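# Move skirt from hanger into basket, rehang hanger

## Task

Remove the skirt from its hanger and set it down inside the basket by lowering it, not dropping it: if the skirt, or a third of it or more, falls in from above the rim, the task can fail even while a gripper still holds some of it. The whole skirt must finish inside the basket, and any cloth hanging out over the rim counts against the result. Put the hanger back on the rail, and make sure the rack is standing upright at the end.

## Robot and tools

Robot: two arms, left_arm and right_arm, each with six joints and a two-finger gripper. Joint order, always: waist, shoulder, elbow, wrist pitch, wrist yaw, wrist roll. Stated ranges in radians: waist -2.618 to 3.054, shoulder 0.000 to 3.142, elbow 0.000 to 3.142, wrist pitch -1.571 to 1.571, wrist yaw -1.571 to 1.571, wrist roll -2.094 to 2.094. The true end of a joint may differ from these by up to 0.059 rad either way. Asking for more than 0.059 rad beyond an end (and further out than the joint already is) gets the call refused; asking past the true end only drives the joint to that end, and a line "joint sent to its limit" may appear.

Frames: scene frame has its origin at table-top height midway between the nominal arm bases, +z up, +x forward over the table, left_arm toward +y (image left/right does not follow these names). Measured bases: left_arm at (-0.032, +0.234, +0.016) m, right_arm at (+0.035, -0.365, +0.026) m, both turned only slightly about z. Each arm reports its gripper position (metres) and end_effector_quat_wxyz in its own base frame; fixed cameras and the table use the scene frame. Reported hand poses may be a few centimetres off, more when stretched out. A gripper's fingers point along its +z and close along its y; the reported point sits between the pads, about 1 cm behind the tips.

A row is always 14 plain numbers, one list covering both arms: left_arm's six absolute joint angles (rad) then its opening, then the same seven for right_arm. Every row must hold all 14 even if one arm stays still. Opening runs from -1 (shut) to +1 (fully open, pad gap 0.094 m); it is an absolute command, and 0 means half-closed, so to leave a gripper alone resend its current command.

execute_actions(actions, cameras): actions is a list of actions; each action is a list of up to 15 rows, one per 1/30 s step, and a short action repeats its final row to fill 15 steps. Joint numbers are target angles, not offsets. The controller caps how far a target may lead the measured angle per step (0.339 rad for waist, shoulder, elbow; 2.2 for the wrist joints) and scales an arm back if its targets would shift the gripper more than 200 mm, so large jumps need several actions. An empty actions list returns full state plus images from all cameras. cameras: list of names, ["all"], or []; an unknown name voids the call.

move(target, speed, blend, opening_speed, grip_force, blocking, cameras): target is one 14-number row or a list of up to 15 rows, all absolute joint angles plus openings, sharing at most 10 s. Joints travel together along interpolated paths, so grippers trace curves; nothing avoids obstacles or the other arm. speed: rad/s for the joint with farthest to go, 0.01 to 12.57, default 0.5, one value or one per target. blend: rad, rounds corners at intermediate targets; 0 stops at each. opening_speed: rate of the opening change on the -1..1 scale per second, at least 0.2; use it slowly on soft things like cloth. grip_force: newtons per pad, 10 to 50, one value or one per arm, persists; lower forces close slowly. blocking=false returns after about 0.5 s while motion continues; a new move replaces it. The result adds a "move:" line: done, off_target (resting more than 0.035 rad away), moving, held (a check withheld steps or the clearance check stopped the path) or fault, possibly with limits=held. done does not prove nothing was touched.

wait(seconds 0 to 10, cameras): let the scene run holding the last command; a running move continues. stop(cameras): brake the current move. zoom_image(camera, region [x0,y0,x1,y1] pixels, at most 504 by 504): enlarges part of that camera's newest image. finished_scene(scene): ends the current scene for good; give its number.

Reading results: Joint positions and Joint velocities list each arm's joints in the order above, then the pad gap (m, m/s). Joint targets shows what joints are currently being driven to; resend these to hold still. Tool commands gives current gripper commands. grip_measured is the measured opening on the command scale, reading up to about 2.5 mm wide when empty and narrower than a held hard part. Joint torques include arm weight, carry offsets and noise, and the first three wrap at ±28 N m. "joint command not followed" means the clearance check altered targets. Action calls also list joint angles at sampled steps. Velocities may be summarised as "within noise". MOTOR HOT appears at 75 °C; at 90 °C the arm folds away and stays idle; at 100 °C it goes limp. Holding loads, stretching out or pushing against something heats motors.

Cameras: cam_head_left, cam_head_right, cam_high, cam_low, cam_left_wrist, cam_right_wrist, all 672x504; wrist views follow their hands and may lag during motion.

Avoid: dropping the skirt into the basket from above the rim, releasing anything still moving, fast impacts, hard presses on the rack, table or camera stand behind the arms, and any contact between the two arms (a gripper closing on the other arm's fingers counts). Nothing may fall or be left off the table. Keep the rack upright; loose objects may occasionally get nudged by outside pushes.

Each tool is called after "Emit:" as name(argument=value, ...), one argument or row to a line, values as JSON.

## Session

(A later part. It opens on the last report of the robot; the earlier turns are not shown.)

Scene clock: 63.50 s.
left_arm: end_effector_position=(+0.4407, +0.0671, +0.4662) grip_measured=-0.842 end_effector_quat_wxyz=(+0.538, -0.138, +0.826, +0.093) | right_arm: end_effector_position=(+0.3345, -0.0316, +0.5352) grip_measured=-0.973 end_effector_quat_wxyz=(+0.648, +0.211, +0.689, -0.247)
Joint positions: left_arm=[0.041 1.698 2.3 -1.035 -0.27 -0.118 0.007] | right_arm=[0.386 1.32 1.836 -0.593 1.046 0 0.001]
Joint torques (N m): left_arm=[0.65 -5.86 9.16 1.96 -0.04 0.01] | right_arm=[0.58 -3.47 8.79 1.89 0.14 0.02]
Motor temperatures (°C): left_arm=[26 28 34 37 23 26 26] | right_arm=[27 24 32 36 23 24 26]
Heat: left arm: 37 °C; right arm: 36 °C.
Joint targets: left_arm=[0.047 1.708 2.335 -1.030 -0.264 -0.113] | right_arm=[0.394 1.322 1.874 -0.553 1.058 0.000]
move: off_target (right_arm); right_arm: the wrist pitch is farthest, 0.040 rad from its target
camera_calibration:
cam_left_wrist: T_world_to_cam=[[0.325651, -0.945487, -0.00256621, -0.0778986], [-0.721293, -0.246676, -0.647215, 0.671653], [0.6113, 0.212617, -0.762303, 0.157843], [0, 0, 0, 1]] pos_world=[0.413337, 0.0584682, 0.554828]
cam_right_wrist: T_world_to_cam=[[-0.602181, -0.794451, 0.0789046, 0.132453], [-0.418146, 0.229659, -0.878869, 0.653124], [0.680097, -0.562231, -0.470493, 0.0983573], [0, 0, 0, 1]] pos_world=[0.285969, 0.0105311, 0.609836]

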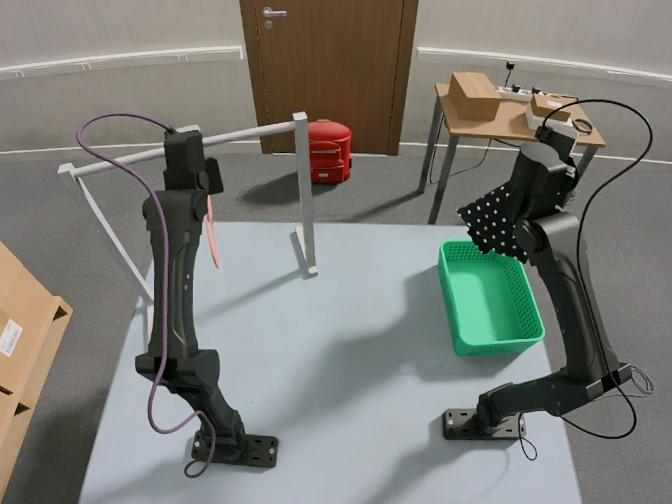

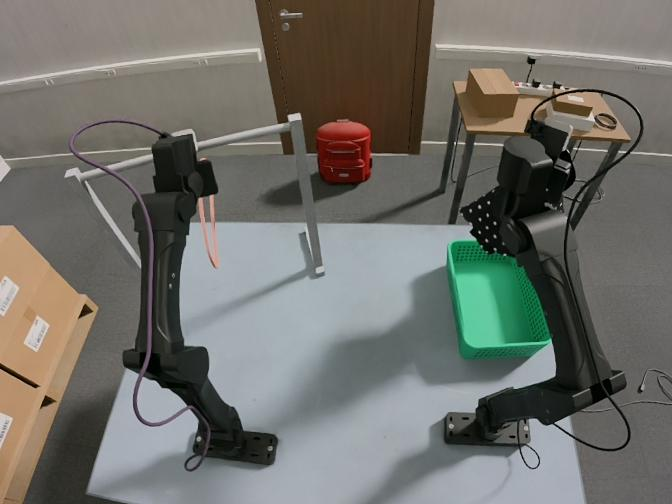

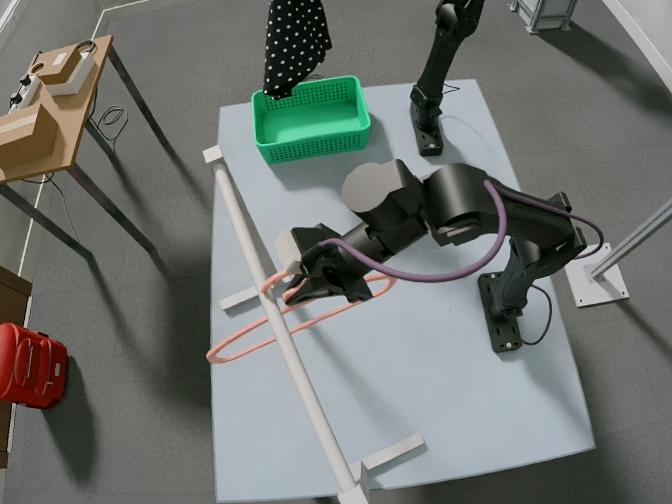

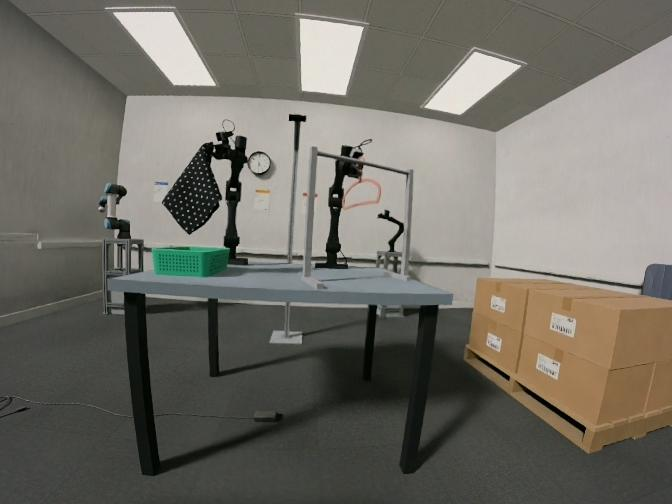

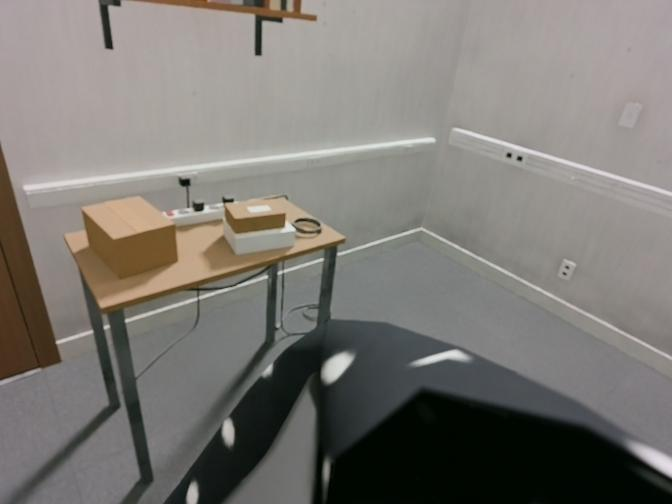

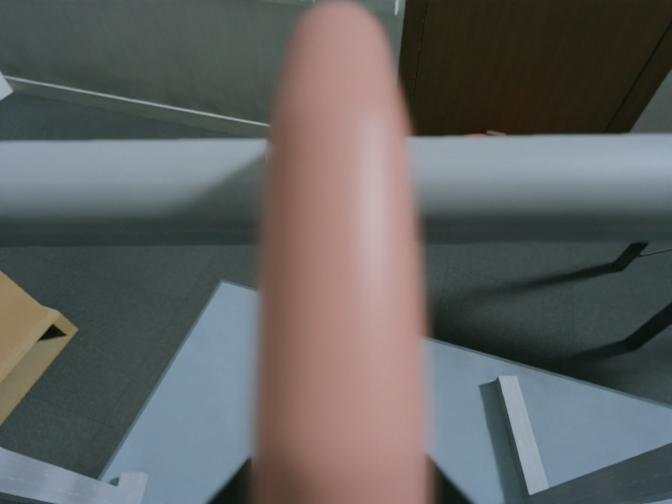

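Emit:
move(
  target=[
    [0.0737,1.786,2.463,-1.028,-0.2425,-0.103,-1,0.345,1.194,1.407,-0.812,0.92,0.498,-1],
    [0.0737,1.646,2.11,-0.825,-0.2425,-0.103,-1,0.345,1.194,1.407,-0.812,0.92,0.498,-1],
  ],
  speed=[0.35,0.25],
  cameras=["all"],
)

Emit:
zoom_image(
  camera="cam_low",
  region=[310, 130, 400, 220],
)

Emit:
zoom_image(
  camera="cam_high",
  region=[200, 140, 400, 340],
)

Emit:
zoom_image(
  camera="cam_head_left",
  region=[400, 120, 640, 380],
)

Emit:
zoom_image(
  camera="cam_low",
  region=[130, 120, 280, 290],
)

Scene clock: 81.00 s.
left_arm: end_effector_position=(+0.4669, +0.0769, +0.4471) grip_measured=-0.842 end_effector_quat_wxyz=(+0.554, -0.140, +0.815, +0.092) | right_arm: end_effector_position=(+0.3364, -0.0254, +0.3641) grip_measured=-0.973 end_effector_quat_wxyz=(+0.531, +0.250, +0.788, -0.188)
Joint positions: left_arm=[0.068 1.68 2.124 -0.834 -0.247 -0.107 0.007] | right_arm=[0.354 1.224 1.412 -0.82 0.902 0.487 0.001]
Joint torques (N m): left_arm=[0.65 -9.98 5.6 2.03 -0.03 0] | right_arm=[-0.77 -6.58 5.94 1.43 0.45 0.1]
Heat: left arm: 38 °C; right arm: 36 °C.
Joint targets: left_arm=[0.074 1.646 2.110 -0.825 -0.242 -0.103] | right_arm=[0.345 1.194 1.407 -0.812 0.920 0.498]
move: done
camera_calibration:
cam_left_wrist: T_world_to_cam=[[0.327734, -0.944738, 0.0077355, -0.082848], [-0.694588, -0.246489, -0.675863, 0.680899], [0.640421, 0.21613, -0.736987, 0.0998882], [0, 0, 0, 1]] pos_world=[0.436126, 0.0679759, 0.534452]
cam_right_wrist: T_world_to_cam=[[-0.582286, -0.812012, 0.0397488, 0.159183], [-0.614174, 0.407332, -0.675922, 0.498684], [0.532666, -0.417993, -0.7359, 0.169926], [0, 0, 0, 1]] pos_world=[0.308455, -0.00284372, 0.455793]

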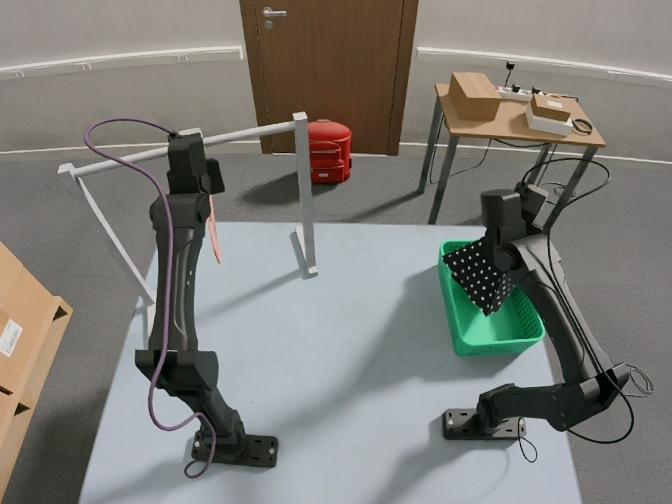

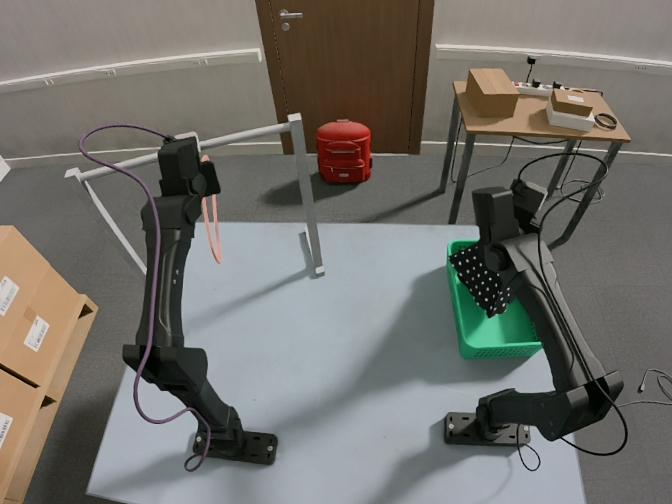

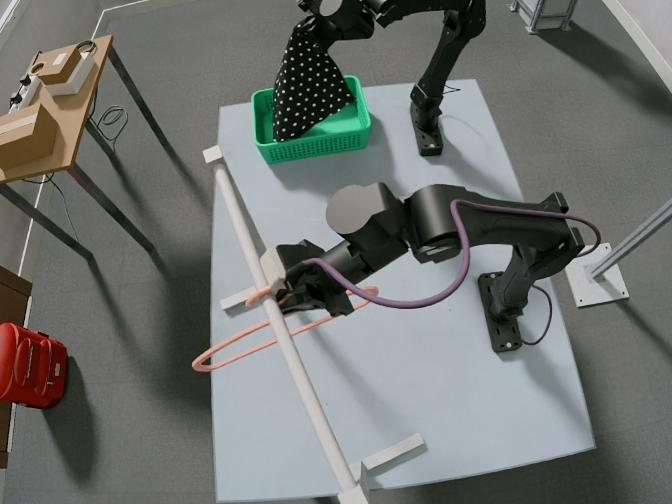

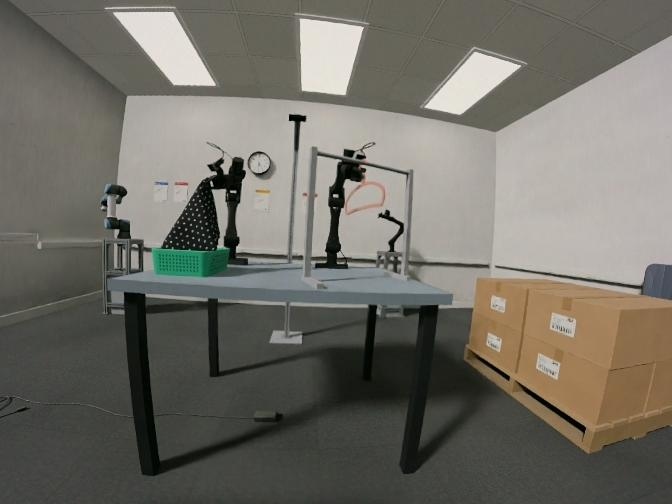

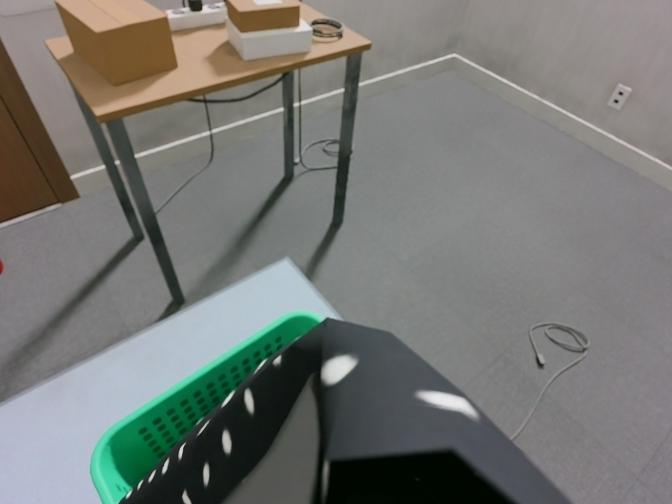

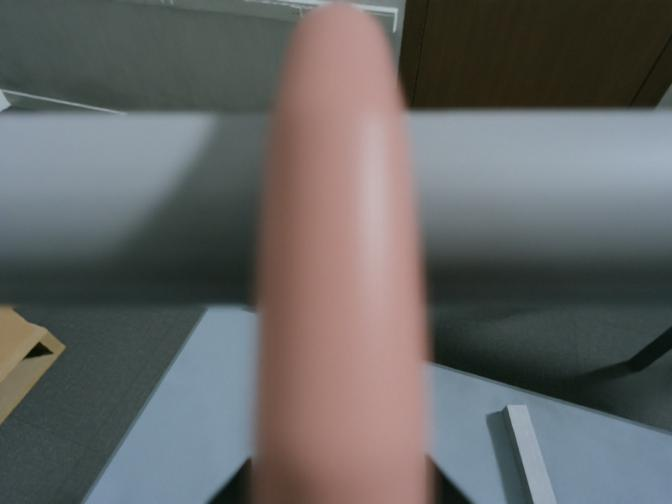

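Scaled by 5.600.

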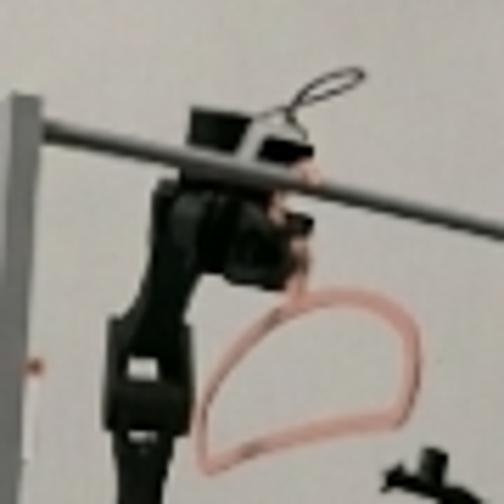

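Scaled by 2.520.

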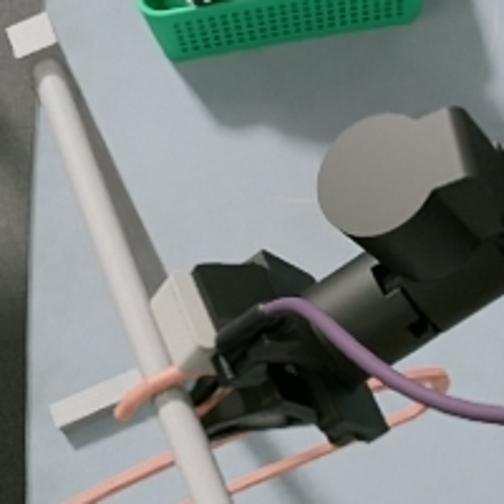

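Scaled by 1.938.

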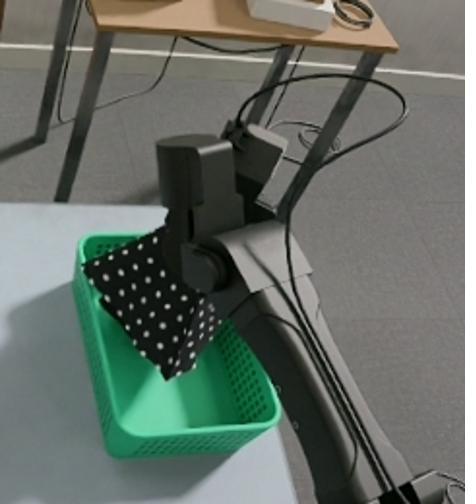

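Scaled by 2.965.

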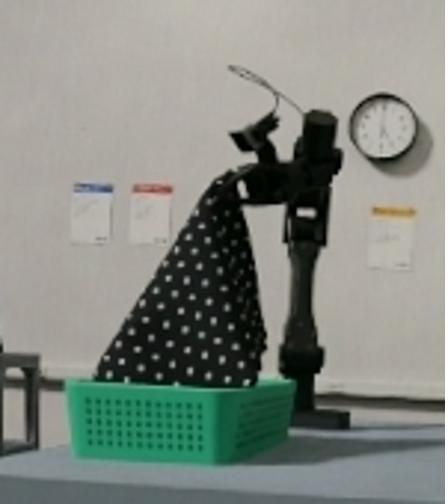

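Emit:
zoom_image(
  camera="cam_head_right",
  region=[430, 170, 570, 370],
)

Emit:
zoom_image(
  camera="cam_high",
  region=[230, 0, 400, 180],
)

Emit:
zoom_image(
  camera="cam_left_wrist",
  region=[80, 270, 580, 504],
)

Scaled by 2.520.

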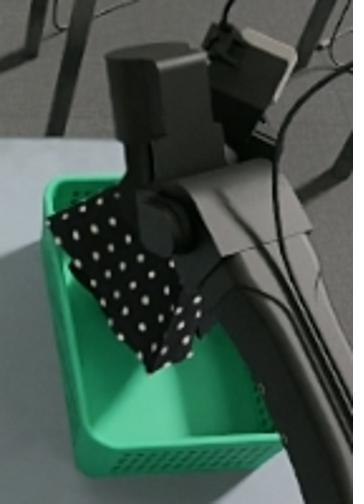

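Scaled by 2.800.

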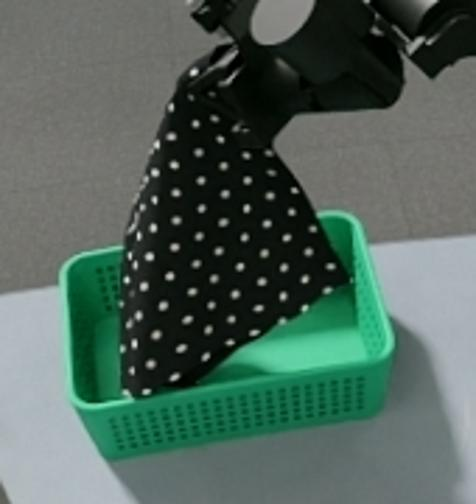

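Scaled by 1.008.

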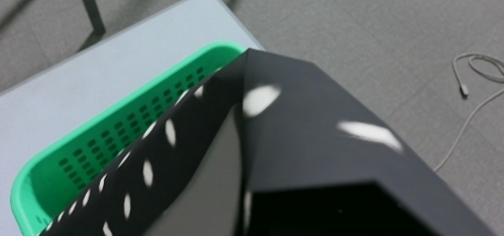

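Emit:
move(
  target=[
    [0.0737,1.646,2.11,-0.825,-0.2425,-0.103,-1,0.345,1.338,1.812,-1.073,0.92,0.498,-1],
    [0.0737,1.646,2.11,-0.825,-0.2425,-0.103,-1,-0.529,1.041,1.603,-0.938,-0.373,-0.143,-1],
  ],
  speed=[0.5,0.5],
  cameras=["cam_head_left","cam_high","cam_low","cam_left_wrist"],
)

Emit:
zoom_image(
  camera="cam_high",
  region=[230, 0, 400, 180],
)

Emit:
zoom_image(
  camera="cam_head_left",
  region=[400, 120, 640, 380],
)

Emit:
zoom_image(
  camera="cam_low",
  region=[130, 120, 280, 290],
)

Scene clock: 104.03 s.
left_arm: end_effector_position=(+0.4669, +0.0769, +0.4471) grip_measured=-0.842 end_effector_quat_wxyz=(+0.554, -0.140, +0.815, +0.092) | right_arm: end_effector_position=(+0.2788, -0.0858, +0.4264) grip_measured=-0.973 end_effector_quat_wxyz=(+0.548, +0.067, +0.833, -0.027)
Joint positions: left_arm=[0.068 1.68 2.124 -0.834 -0.247 -0.107 0.007] | right_arm=[-0.52 1.059 1.61 -0.99 -0.358 -0.132 0.001]
Joint torques (N m): left_arm=[0.64 -9.96 5.65 2.02 -0.04 0] | right_arm=[-0.59 -2.93 4.88 2.21 -0.2 -0.16]
Heat: left arm: 40 °C; right arm: 35 °C.
Joint targets: left_arm=[0.074 1.646 2.110 -0.825 -0.242 -0.103] | right_arm=[-0.529 1.041 1.603 -0.938 -0.373 -0.143]
move: off_target (right_arm); right_arm: the wrist pitch is farthest, 0.052 rad from its target
camera_calibration:
cam_left_wrist: T_world_to_cam=[[0.327734, -0.944738, 0.0077355, -0.082848], [-0.694588, -0.246489, -0.675863, 0.680899], [0.640421, 0.21613, -0.736987, 0.0998882], [0, 0, 0, 1]] pos_world=[0.436126, 0.0679759, 0.534452]
Images, in order (width x height): cam_head_left 672x504, cam_high 672x504, cam_low 672x504, cam_left_wrist 672x504.

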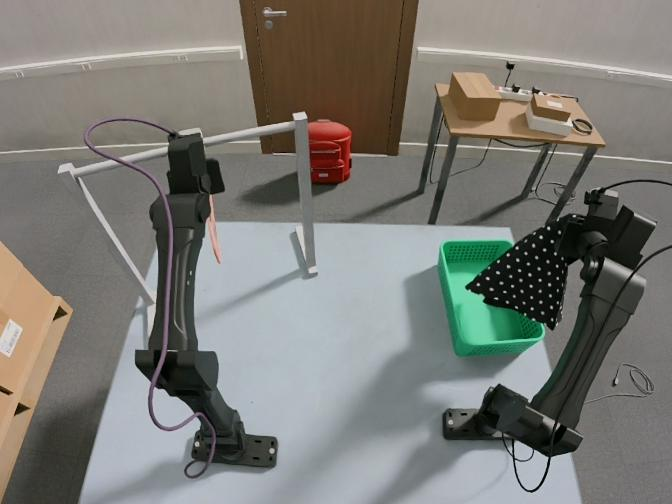

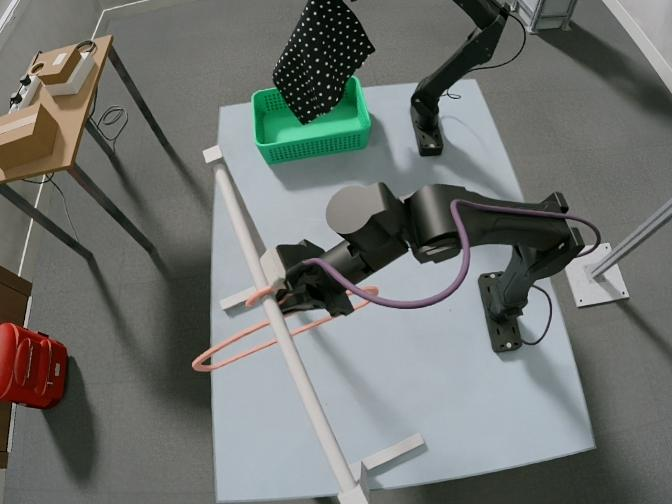

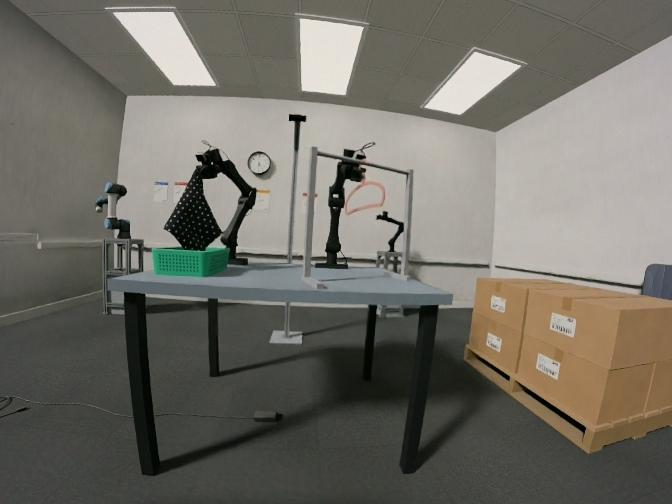

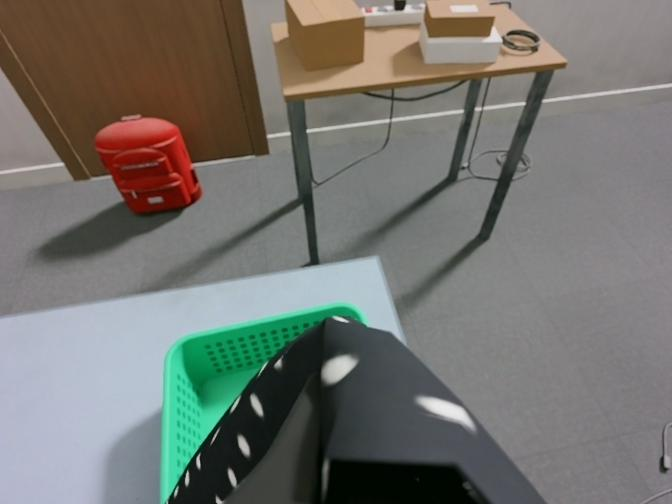

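Scaled by 2.800.

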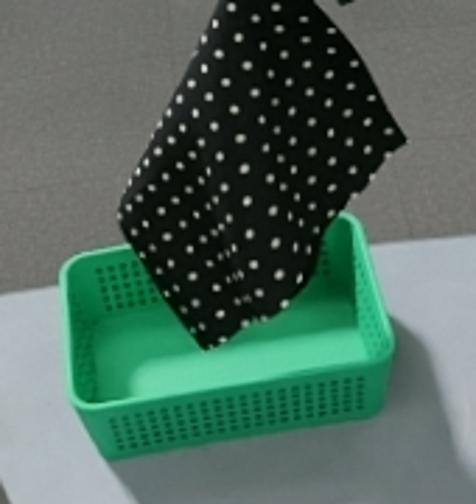

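Scaled by 1.938.

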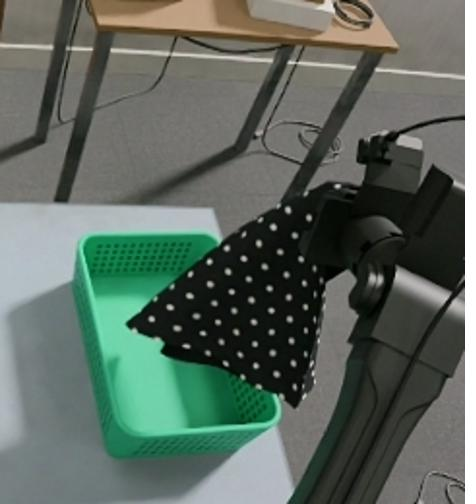

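Scaled by 2.965.

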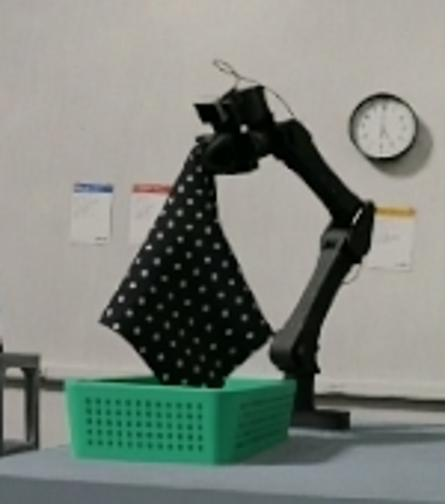

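Emit:
move(
  target=[
    [0.0737,1.646,2.11,-0.825,-0.2425,-0.103,-1,-0.0315,1.026,1.534,-0.83,0.093,0.034,-1],
    [0.0737,1.646,2.11,-0.825,-0.2425,-0.103,-1,-0.0315,0.77,0.867,-0.43,0.093,0.034,-1],
  ],
  speed=[0.5,0.4],
  cameras=["cam_head_left","cam_high","cam_low","cam_left_wrist"],
)

Emit:
zoom_image(
  camera="cam_high",
  region=[230, 0, 400, 180],
)

Emit:
zoom_image(
  camera="cam_head_left",
  region=[400, 180, 600, 380],
)

Emit:
zoom_image(
  camera="cam_low",
  region=[130, 120, 280, 290],
)

Scene clock: 115.23 s.
left_arm: end_effector_position=(+0.4669, +0.0769, +0.4471) grip_measured=-0.842 end_effector_quat_wxyz=(+0.554, -0.140, +0.815, +0.092) | right_arm: end_effector_position=(+0.3034, -0.0267, +0.2911) grip_measured=-0.973 end_effector_quat_wxyz=(+0.555, +0.051, +0.829, -0.040)
Joint positions: left_arm=[0.068 1.68 2.124 -0.834 -0.247 -0.107 0.007] | right_arm=[-0.04 0.79 0.874 -0.476 0.086 0.024 0.001]
Joint torques (N m): left_arm=[0.68 -10 5.64 2.02 -0.03 0] | right_arm=[0.51 -2.54 6.45 2.12 0.06 0.07]
Motor temperatures (°C): left_arm=[26 33 33 40 23 26 26] | right_arm=[27 25 32 37 23 24 27]
Heat: left arm: 40 °C; right arm: 37 °C.
Joint targets: left_arm=[0.074 1.646 2.110 -0.825 -0.242 -0.103] | right_arm=[-0.032 0.770 0.867 -0.430 0.093 0.034]
move: off_target (right_arm); right_arm: the wrist pitch is farthest, 0.046 rad from its target
camera_calibration:
cam_left_wrist: T_world_to_cam=[[0.327734, -0.944738, 0.0077355, -0.082848], [-0.694588, -0.246489, -0.675863, 0.680899], [0.640421, 0.21613, -0.736987, 0.0998882], [0, 0, 0, 1]] pos_world=[0.436126, 0.0679759, 0.534452]
Images, in order (width x height): cam_head_left 672x504, cam_high 672x504, cam_low 672x504, cam_left_wrist 672x504.

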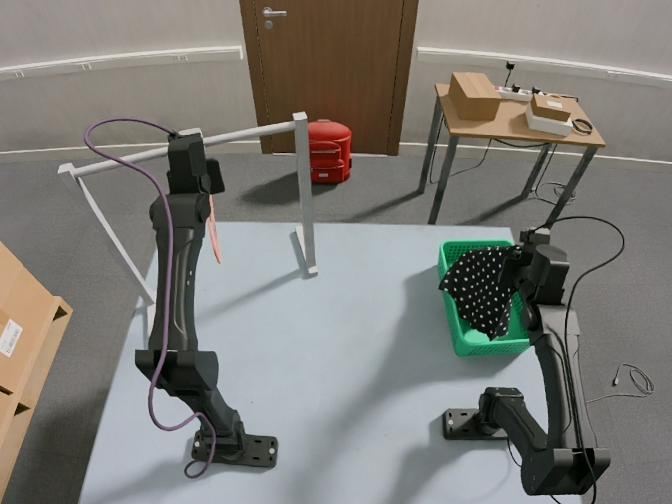

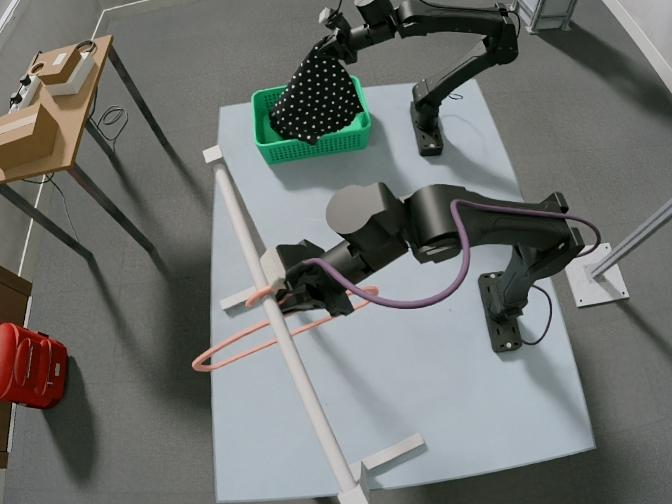

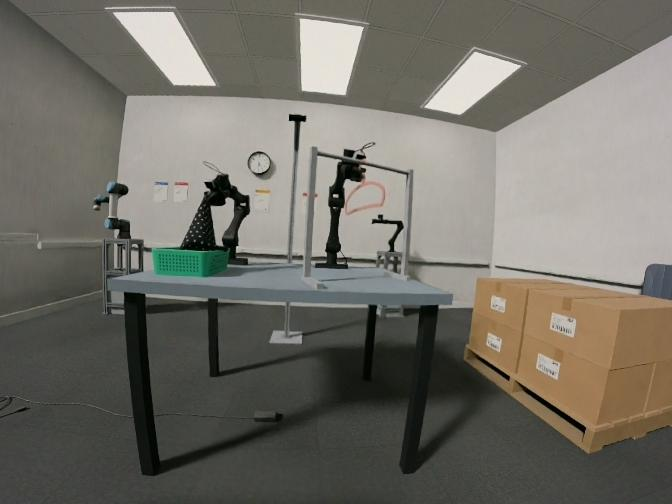

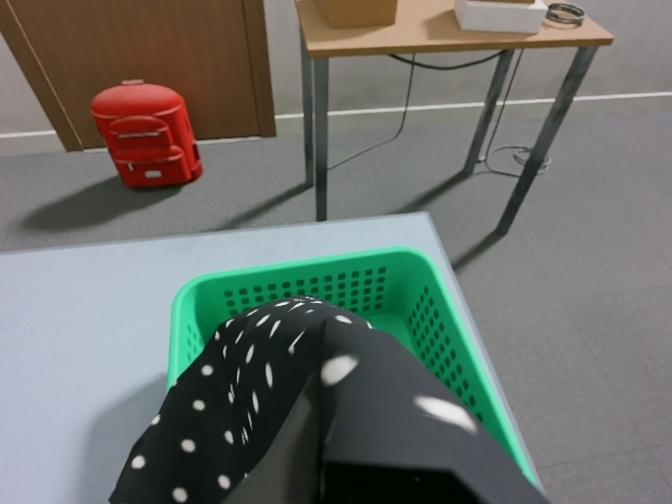

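Scaled by 2.800.

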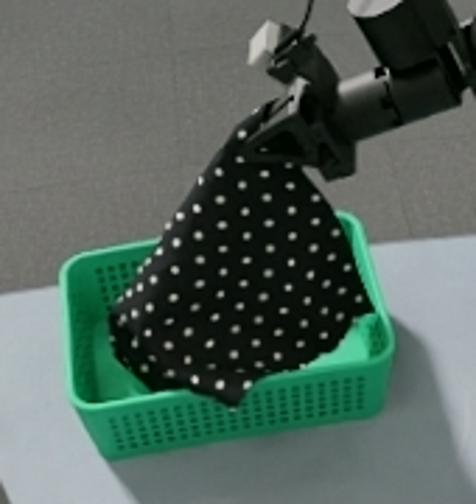

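Scaled by 2.520.

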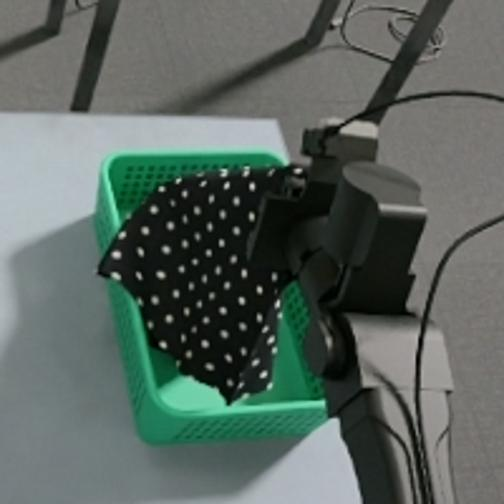

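Scaled by 2.965.

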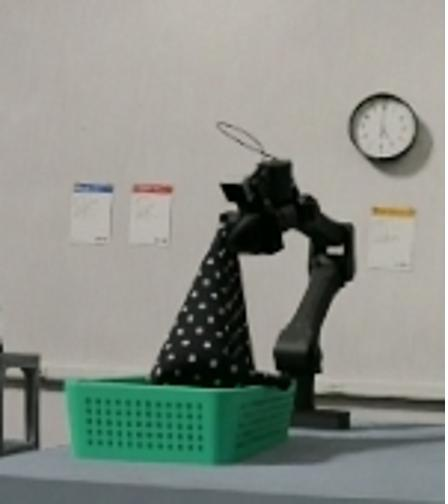

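Emit:
move(
  target=[
    [0.0737,1.646,2.11,-0.825,-0.2425,-0.103,-1,-0.0315,1.026,1.534,-0.83,0.093,0.034,-1],
    [0.0737,1.646,2.11,-0.825,-0.2425,-0.103,-1,-0.18,1.026,1.534,-0.83,-0.06,-0.02,-1],
    [0.0737,1.646,2.11,-0.825,-0.2425,-0.103,-1,-0.18,0.77,0.867,-0.43,-0.06,-0.02,-1],
  ],
  speed=[0.5,0.4,0.4],
  cameras=["cam_head_left","cam_high","cam_low","cam_left_wrist"],
)

Emit:
zoom_image(
  camera="cam_high",
  region=[230, 0, 400, 180],
)

Emit:
zoom_image(
  camera="cam_head_left",
  region=[400, 180, 600, 380],
)

Emit:
zoom_image(
  camera="cam_low",
  region=[130, 120, 280, 290],
)

Scene clock: 123.77 s.
left_arm: end_effector_position=(+0.4669, +0.0769, +0.4471) grip_measured=-0.842 end_effector_quat_wxyz=(+0.554, -0.140, +0.815, +0.092) | right_arm: end_effector_position=(+0.3022, -0.0417, +0.2915) grip_measured=-0.973 end_effector_quat_wxyz=(+0.557, +0.053, +0.829, -0.028)
Joint positions: left_arm=[0.068 1.68 2.124 -0.834 -0.247 -0.107 0.007] | right_arm=[-0.172 0.79 0.874 -0.474 -0.053 -0.009 0.001]
Joint torques (N m): left_arm=[0.66 -9.99 5.64 2.03 -0.04 0] | right_arm=[-0.72 -2.52 6.46 2.15 -0.12 -0.13]
Heat: left arm: 40 °C; right arm: 37 °C.
Joint targets: left_arm=[0.074 1.646 2.110 -0.825 -0.242 -0.103] | right_arm=[-0.180 0.770 0.867 -0.430 -0.060 -0.020]
move: off_target (right_arm); right_arm: the wrist pitch is farthest, 0.044 rad from its target
camera_calibration:
cam_left_wrist: T_world_to_cam=[[0.327734, -0.944738, 0.0077355, -0.082848], [-0.694588, -0.246489, -0.675863, 0.680899], [0.640421, 0.21613, -0.736987, 0.0998882], [0, 0, 0, 1]] pos_world=[0.436126, 0.0679759, 0.534452]
Images, in order (width x height): cam_head_left 672x504, cam_high 672x504, cam_low 672x504, cam_left_wrist 672x504.

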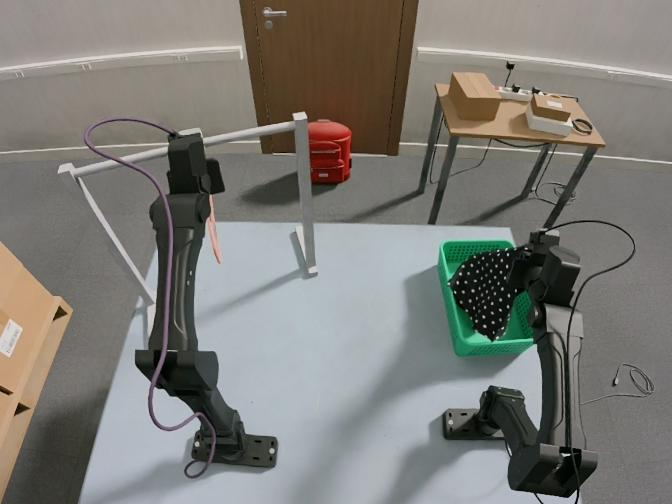

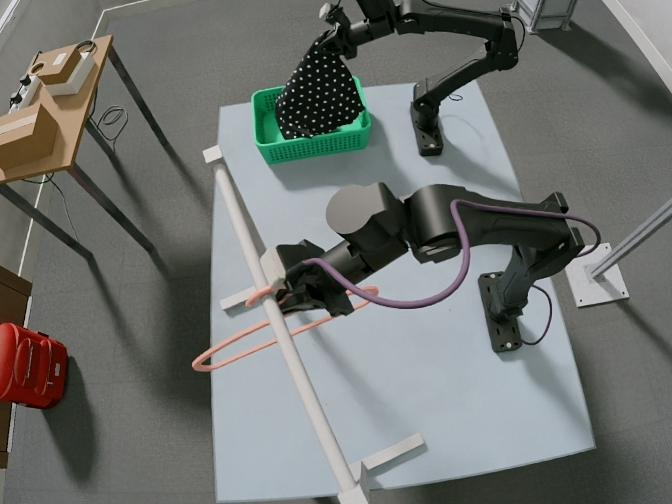

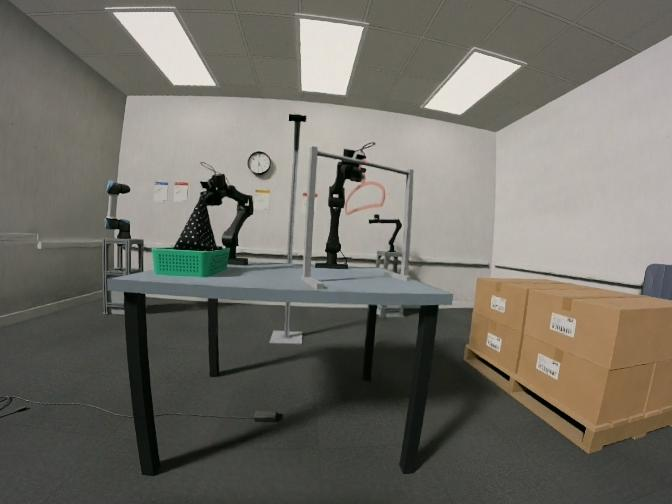

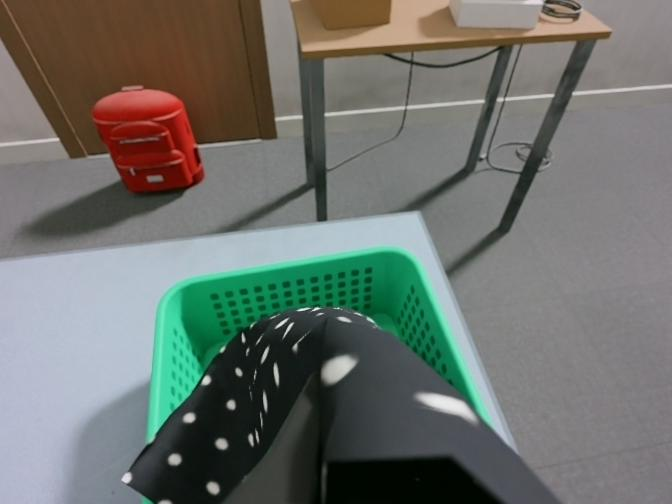

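Scaled by 2.800.

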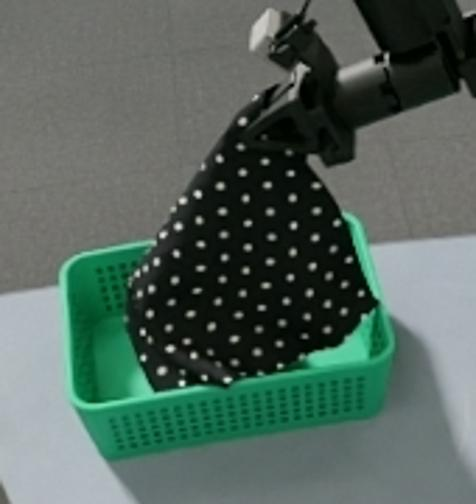

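Scaled by 2.520.

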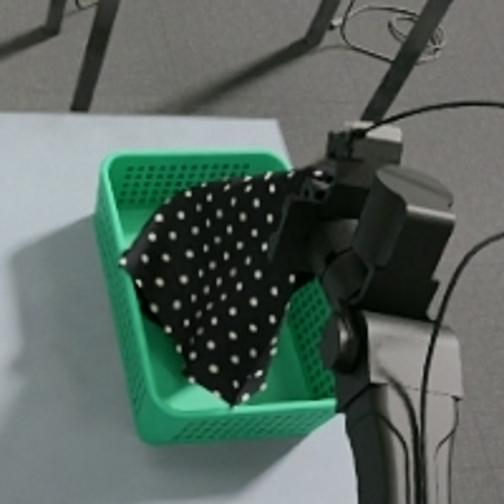

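Scaled by 2.965.

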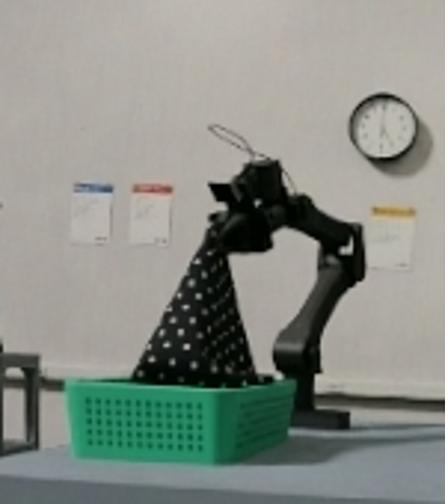

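Emit:
move(
  target=[
    [0.0737,1.646,2.11,-0.825,-0.2425,-0.103,-1,-0.18,0.92,1.27,-0.67,-0.06,-0.02,-1],
    [0.0737,1.646,2.11,-0.825,-0.2425,-0.103,-1,-0.405,0.92,1.27,-0.67,-0.285,-0.1,-1],
    [0.0737,1.646,2.11,-0.825,-0.2425,-0.103,-1,-0.405,0.77,0.867,-0.43,-0.285,-0.1,-1],
  ],
  speed=[0.5,0.4,0.4],
  cameras=["cam_head_left","cam_high","cam_low","cam_left_wrist"],
)

Emit:
zoom_image(
  camera="cam_high",
  region=[230, 0, 400, 180],
)

Emit:
zoom_image(
  camera="cam_head_left",
  region=[400, 180, 600, 380],
)

Emit:
zoom_image(
  camera="cam_low",
  region=[130, 120, 280, 290],
)

Scene clock: 133.23 s.
left_arm: end_effector_position=(+0.4669, +0.0769, +0.4471) grip_measured=-0.842 end_effector_quat_wxyz=(+0.554, -0.140, +0.815, +0.092) | right_arm: end_effector_position=(+0.2948, -0.0694, +0.2934) grip_measured=-0.973 end_effector_quat_wxyz=(+0.562, +0.051, +0.825, -0.022)
Joint positions: left_arm=[0.068 1.68 2.124 -0.834 -0.247 -0.107 0.007] | right_arm=[-0.397 0.79 0.874 -0.475 -0.275 -0.089 0.001]
Joint torques (N m): left_arm=[0.64 -10 5.64 2.02 -0.03 0] | right_arm=[-0.55 -2.62 6.37 2.21 -0.19 -0.13]
Heat: left arm: 41 °C; right arm: 38 °C.
Joint targets: left_arm=[0.074 1.646 2.110 -0.825 -0.242 -0.103] | right_arm=[-0.405 0.770 0.867 -0.430 -0.285 -0.100]
move: off_target (right_arm); right_arm: the wrist pitch is farthest, 0.045 rad from its target
camera_calibration:
cam_left_wrist: T_world_to_cam=[[0.327734, -0.944738, 0.0077355, -0.082848], [-0.694588, -0.246489, -0.675863, 0.680899], [0.640421, 0.21613, -0.736987, 0.0998882], [0, 0, 0, 1]] pos_world=[0.436126, 0.0679759, 0.534452]
Images, in order (width x height): cam_head_left 672x504, cam_high 672x504, cam_low 672x504, cam_left_wrist 672x504.

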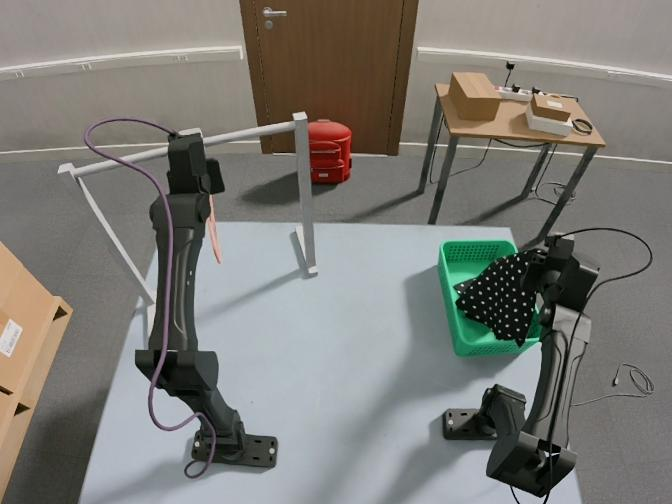

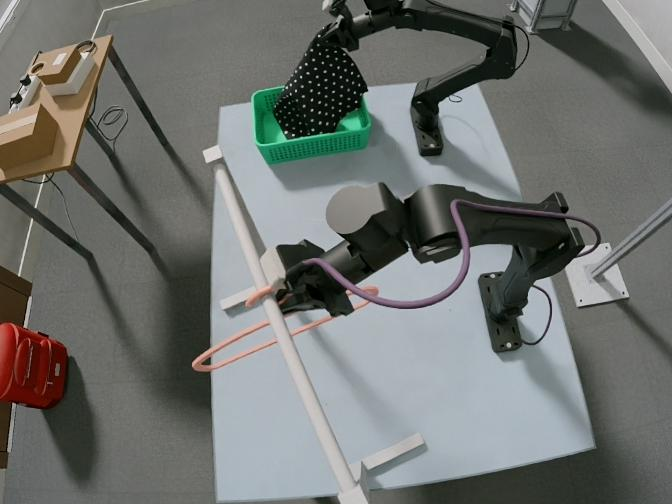

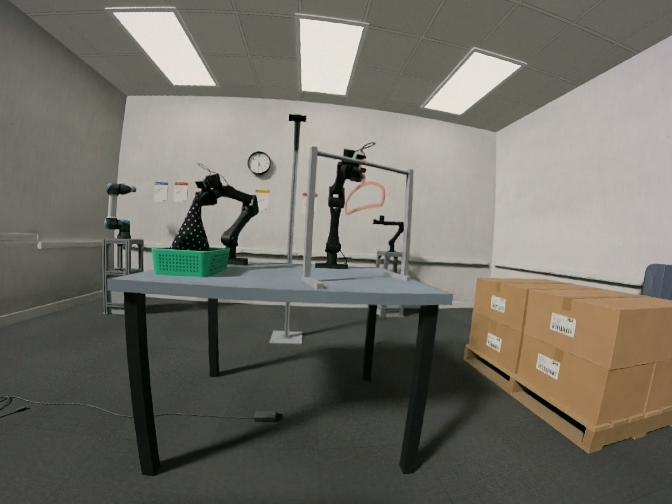

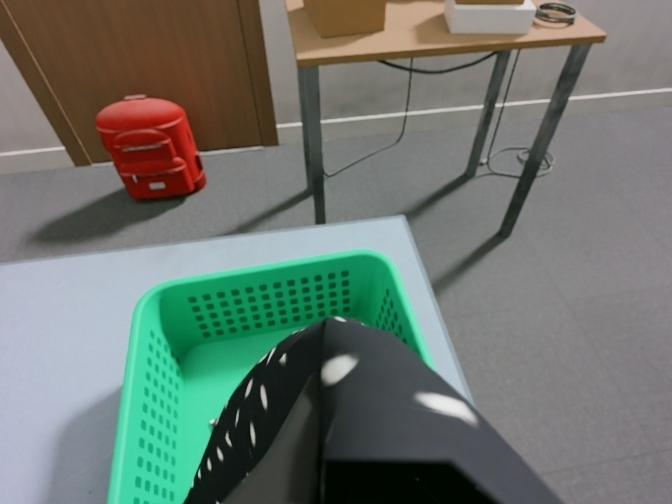

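Scaled by 2.800.

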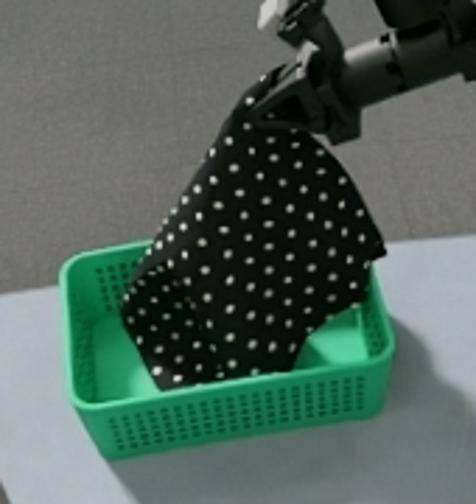

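Scaled by 2.520.

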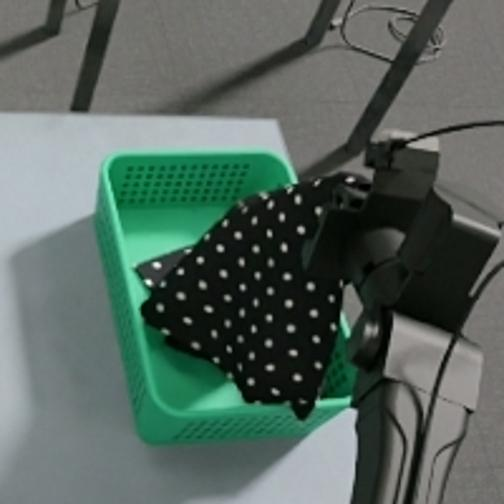

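Scaled by 2.965.

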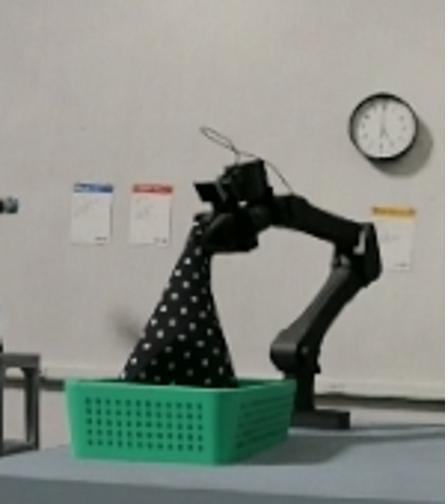

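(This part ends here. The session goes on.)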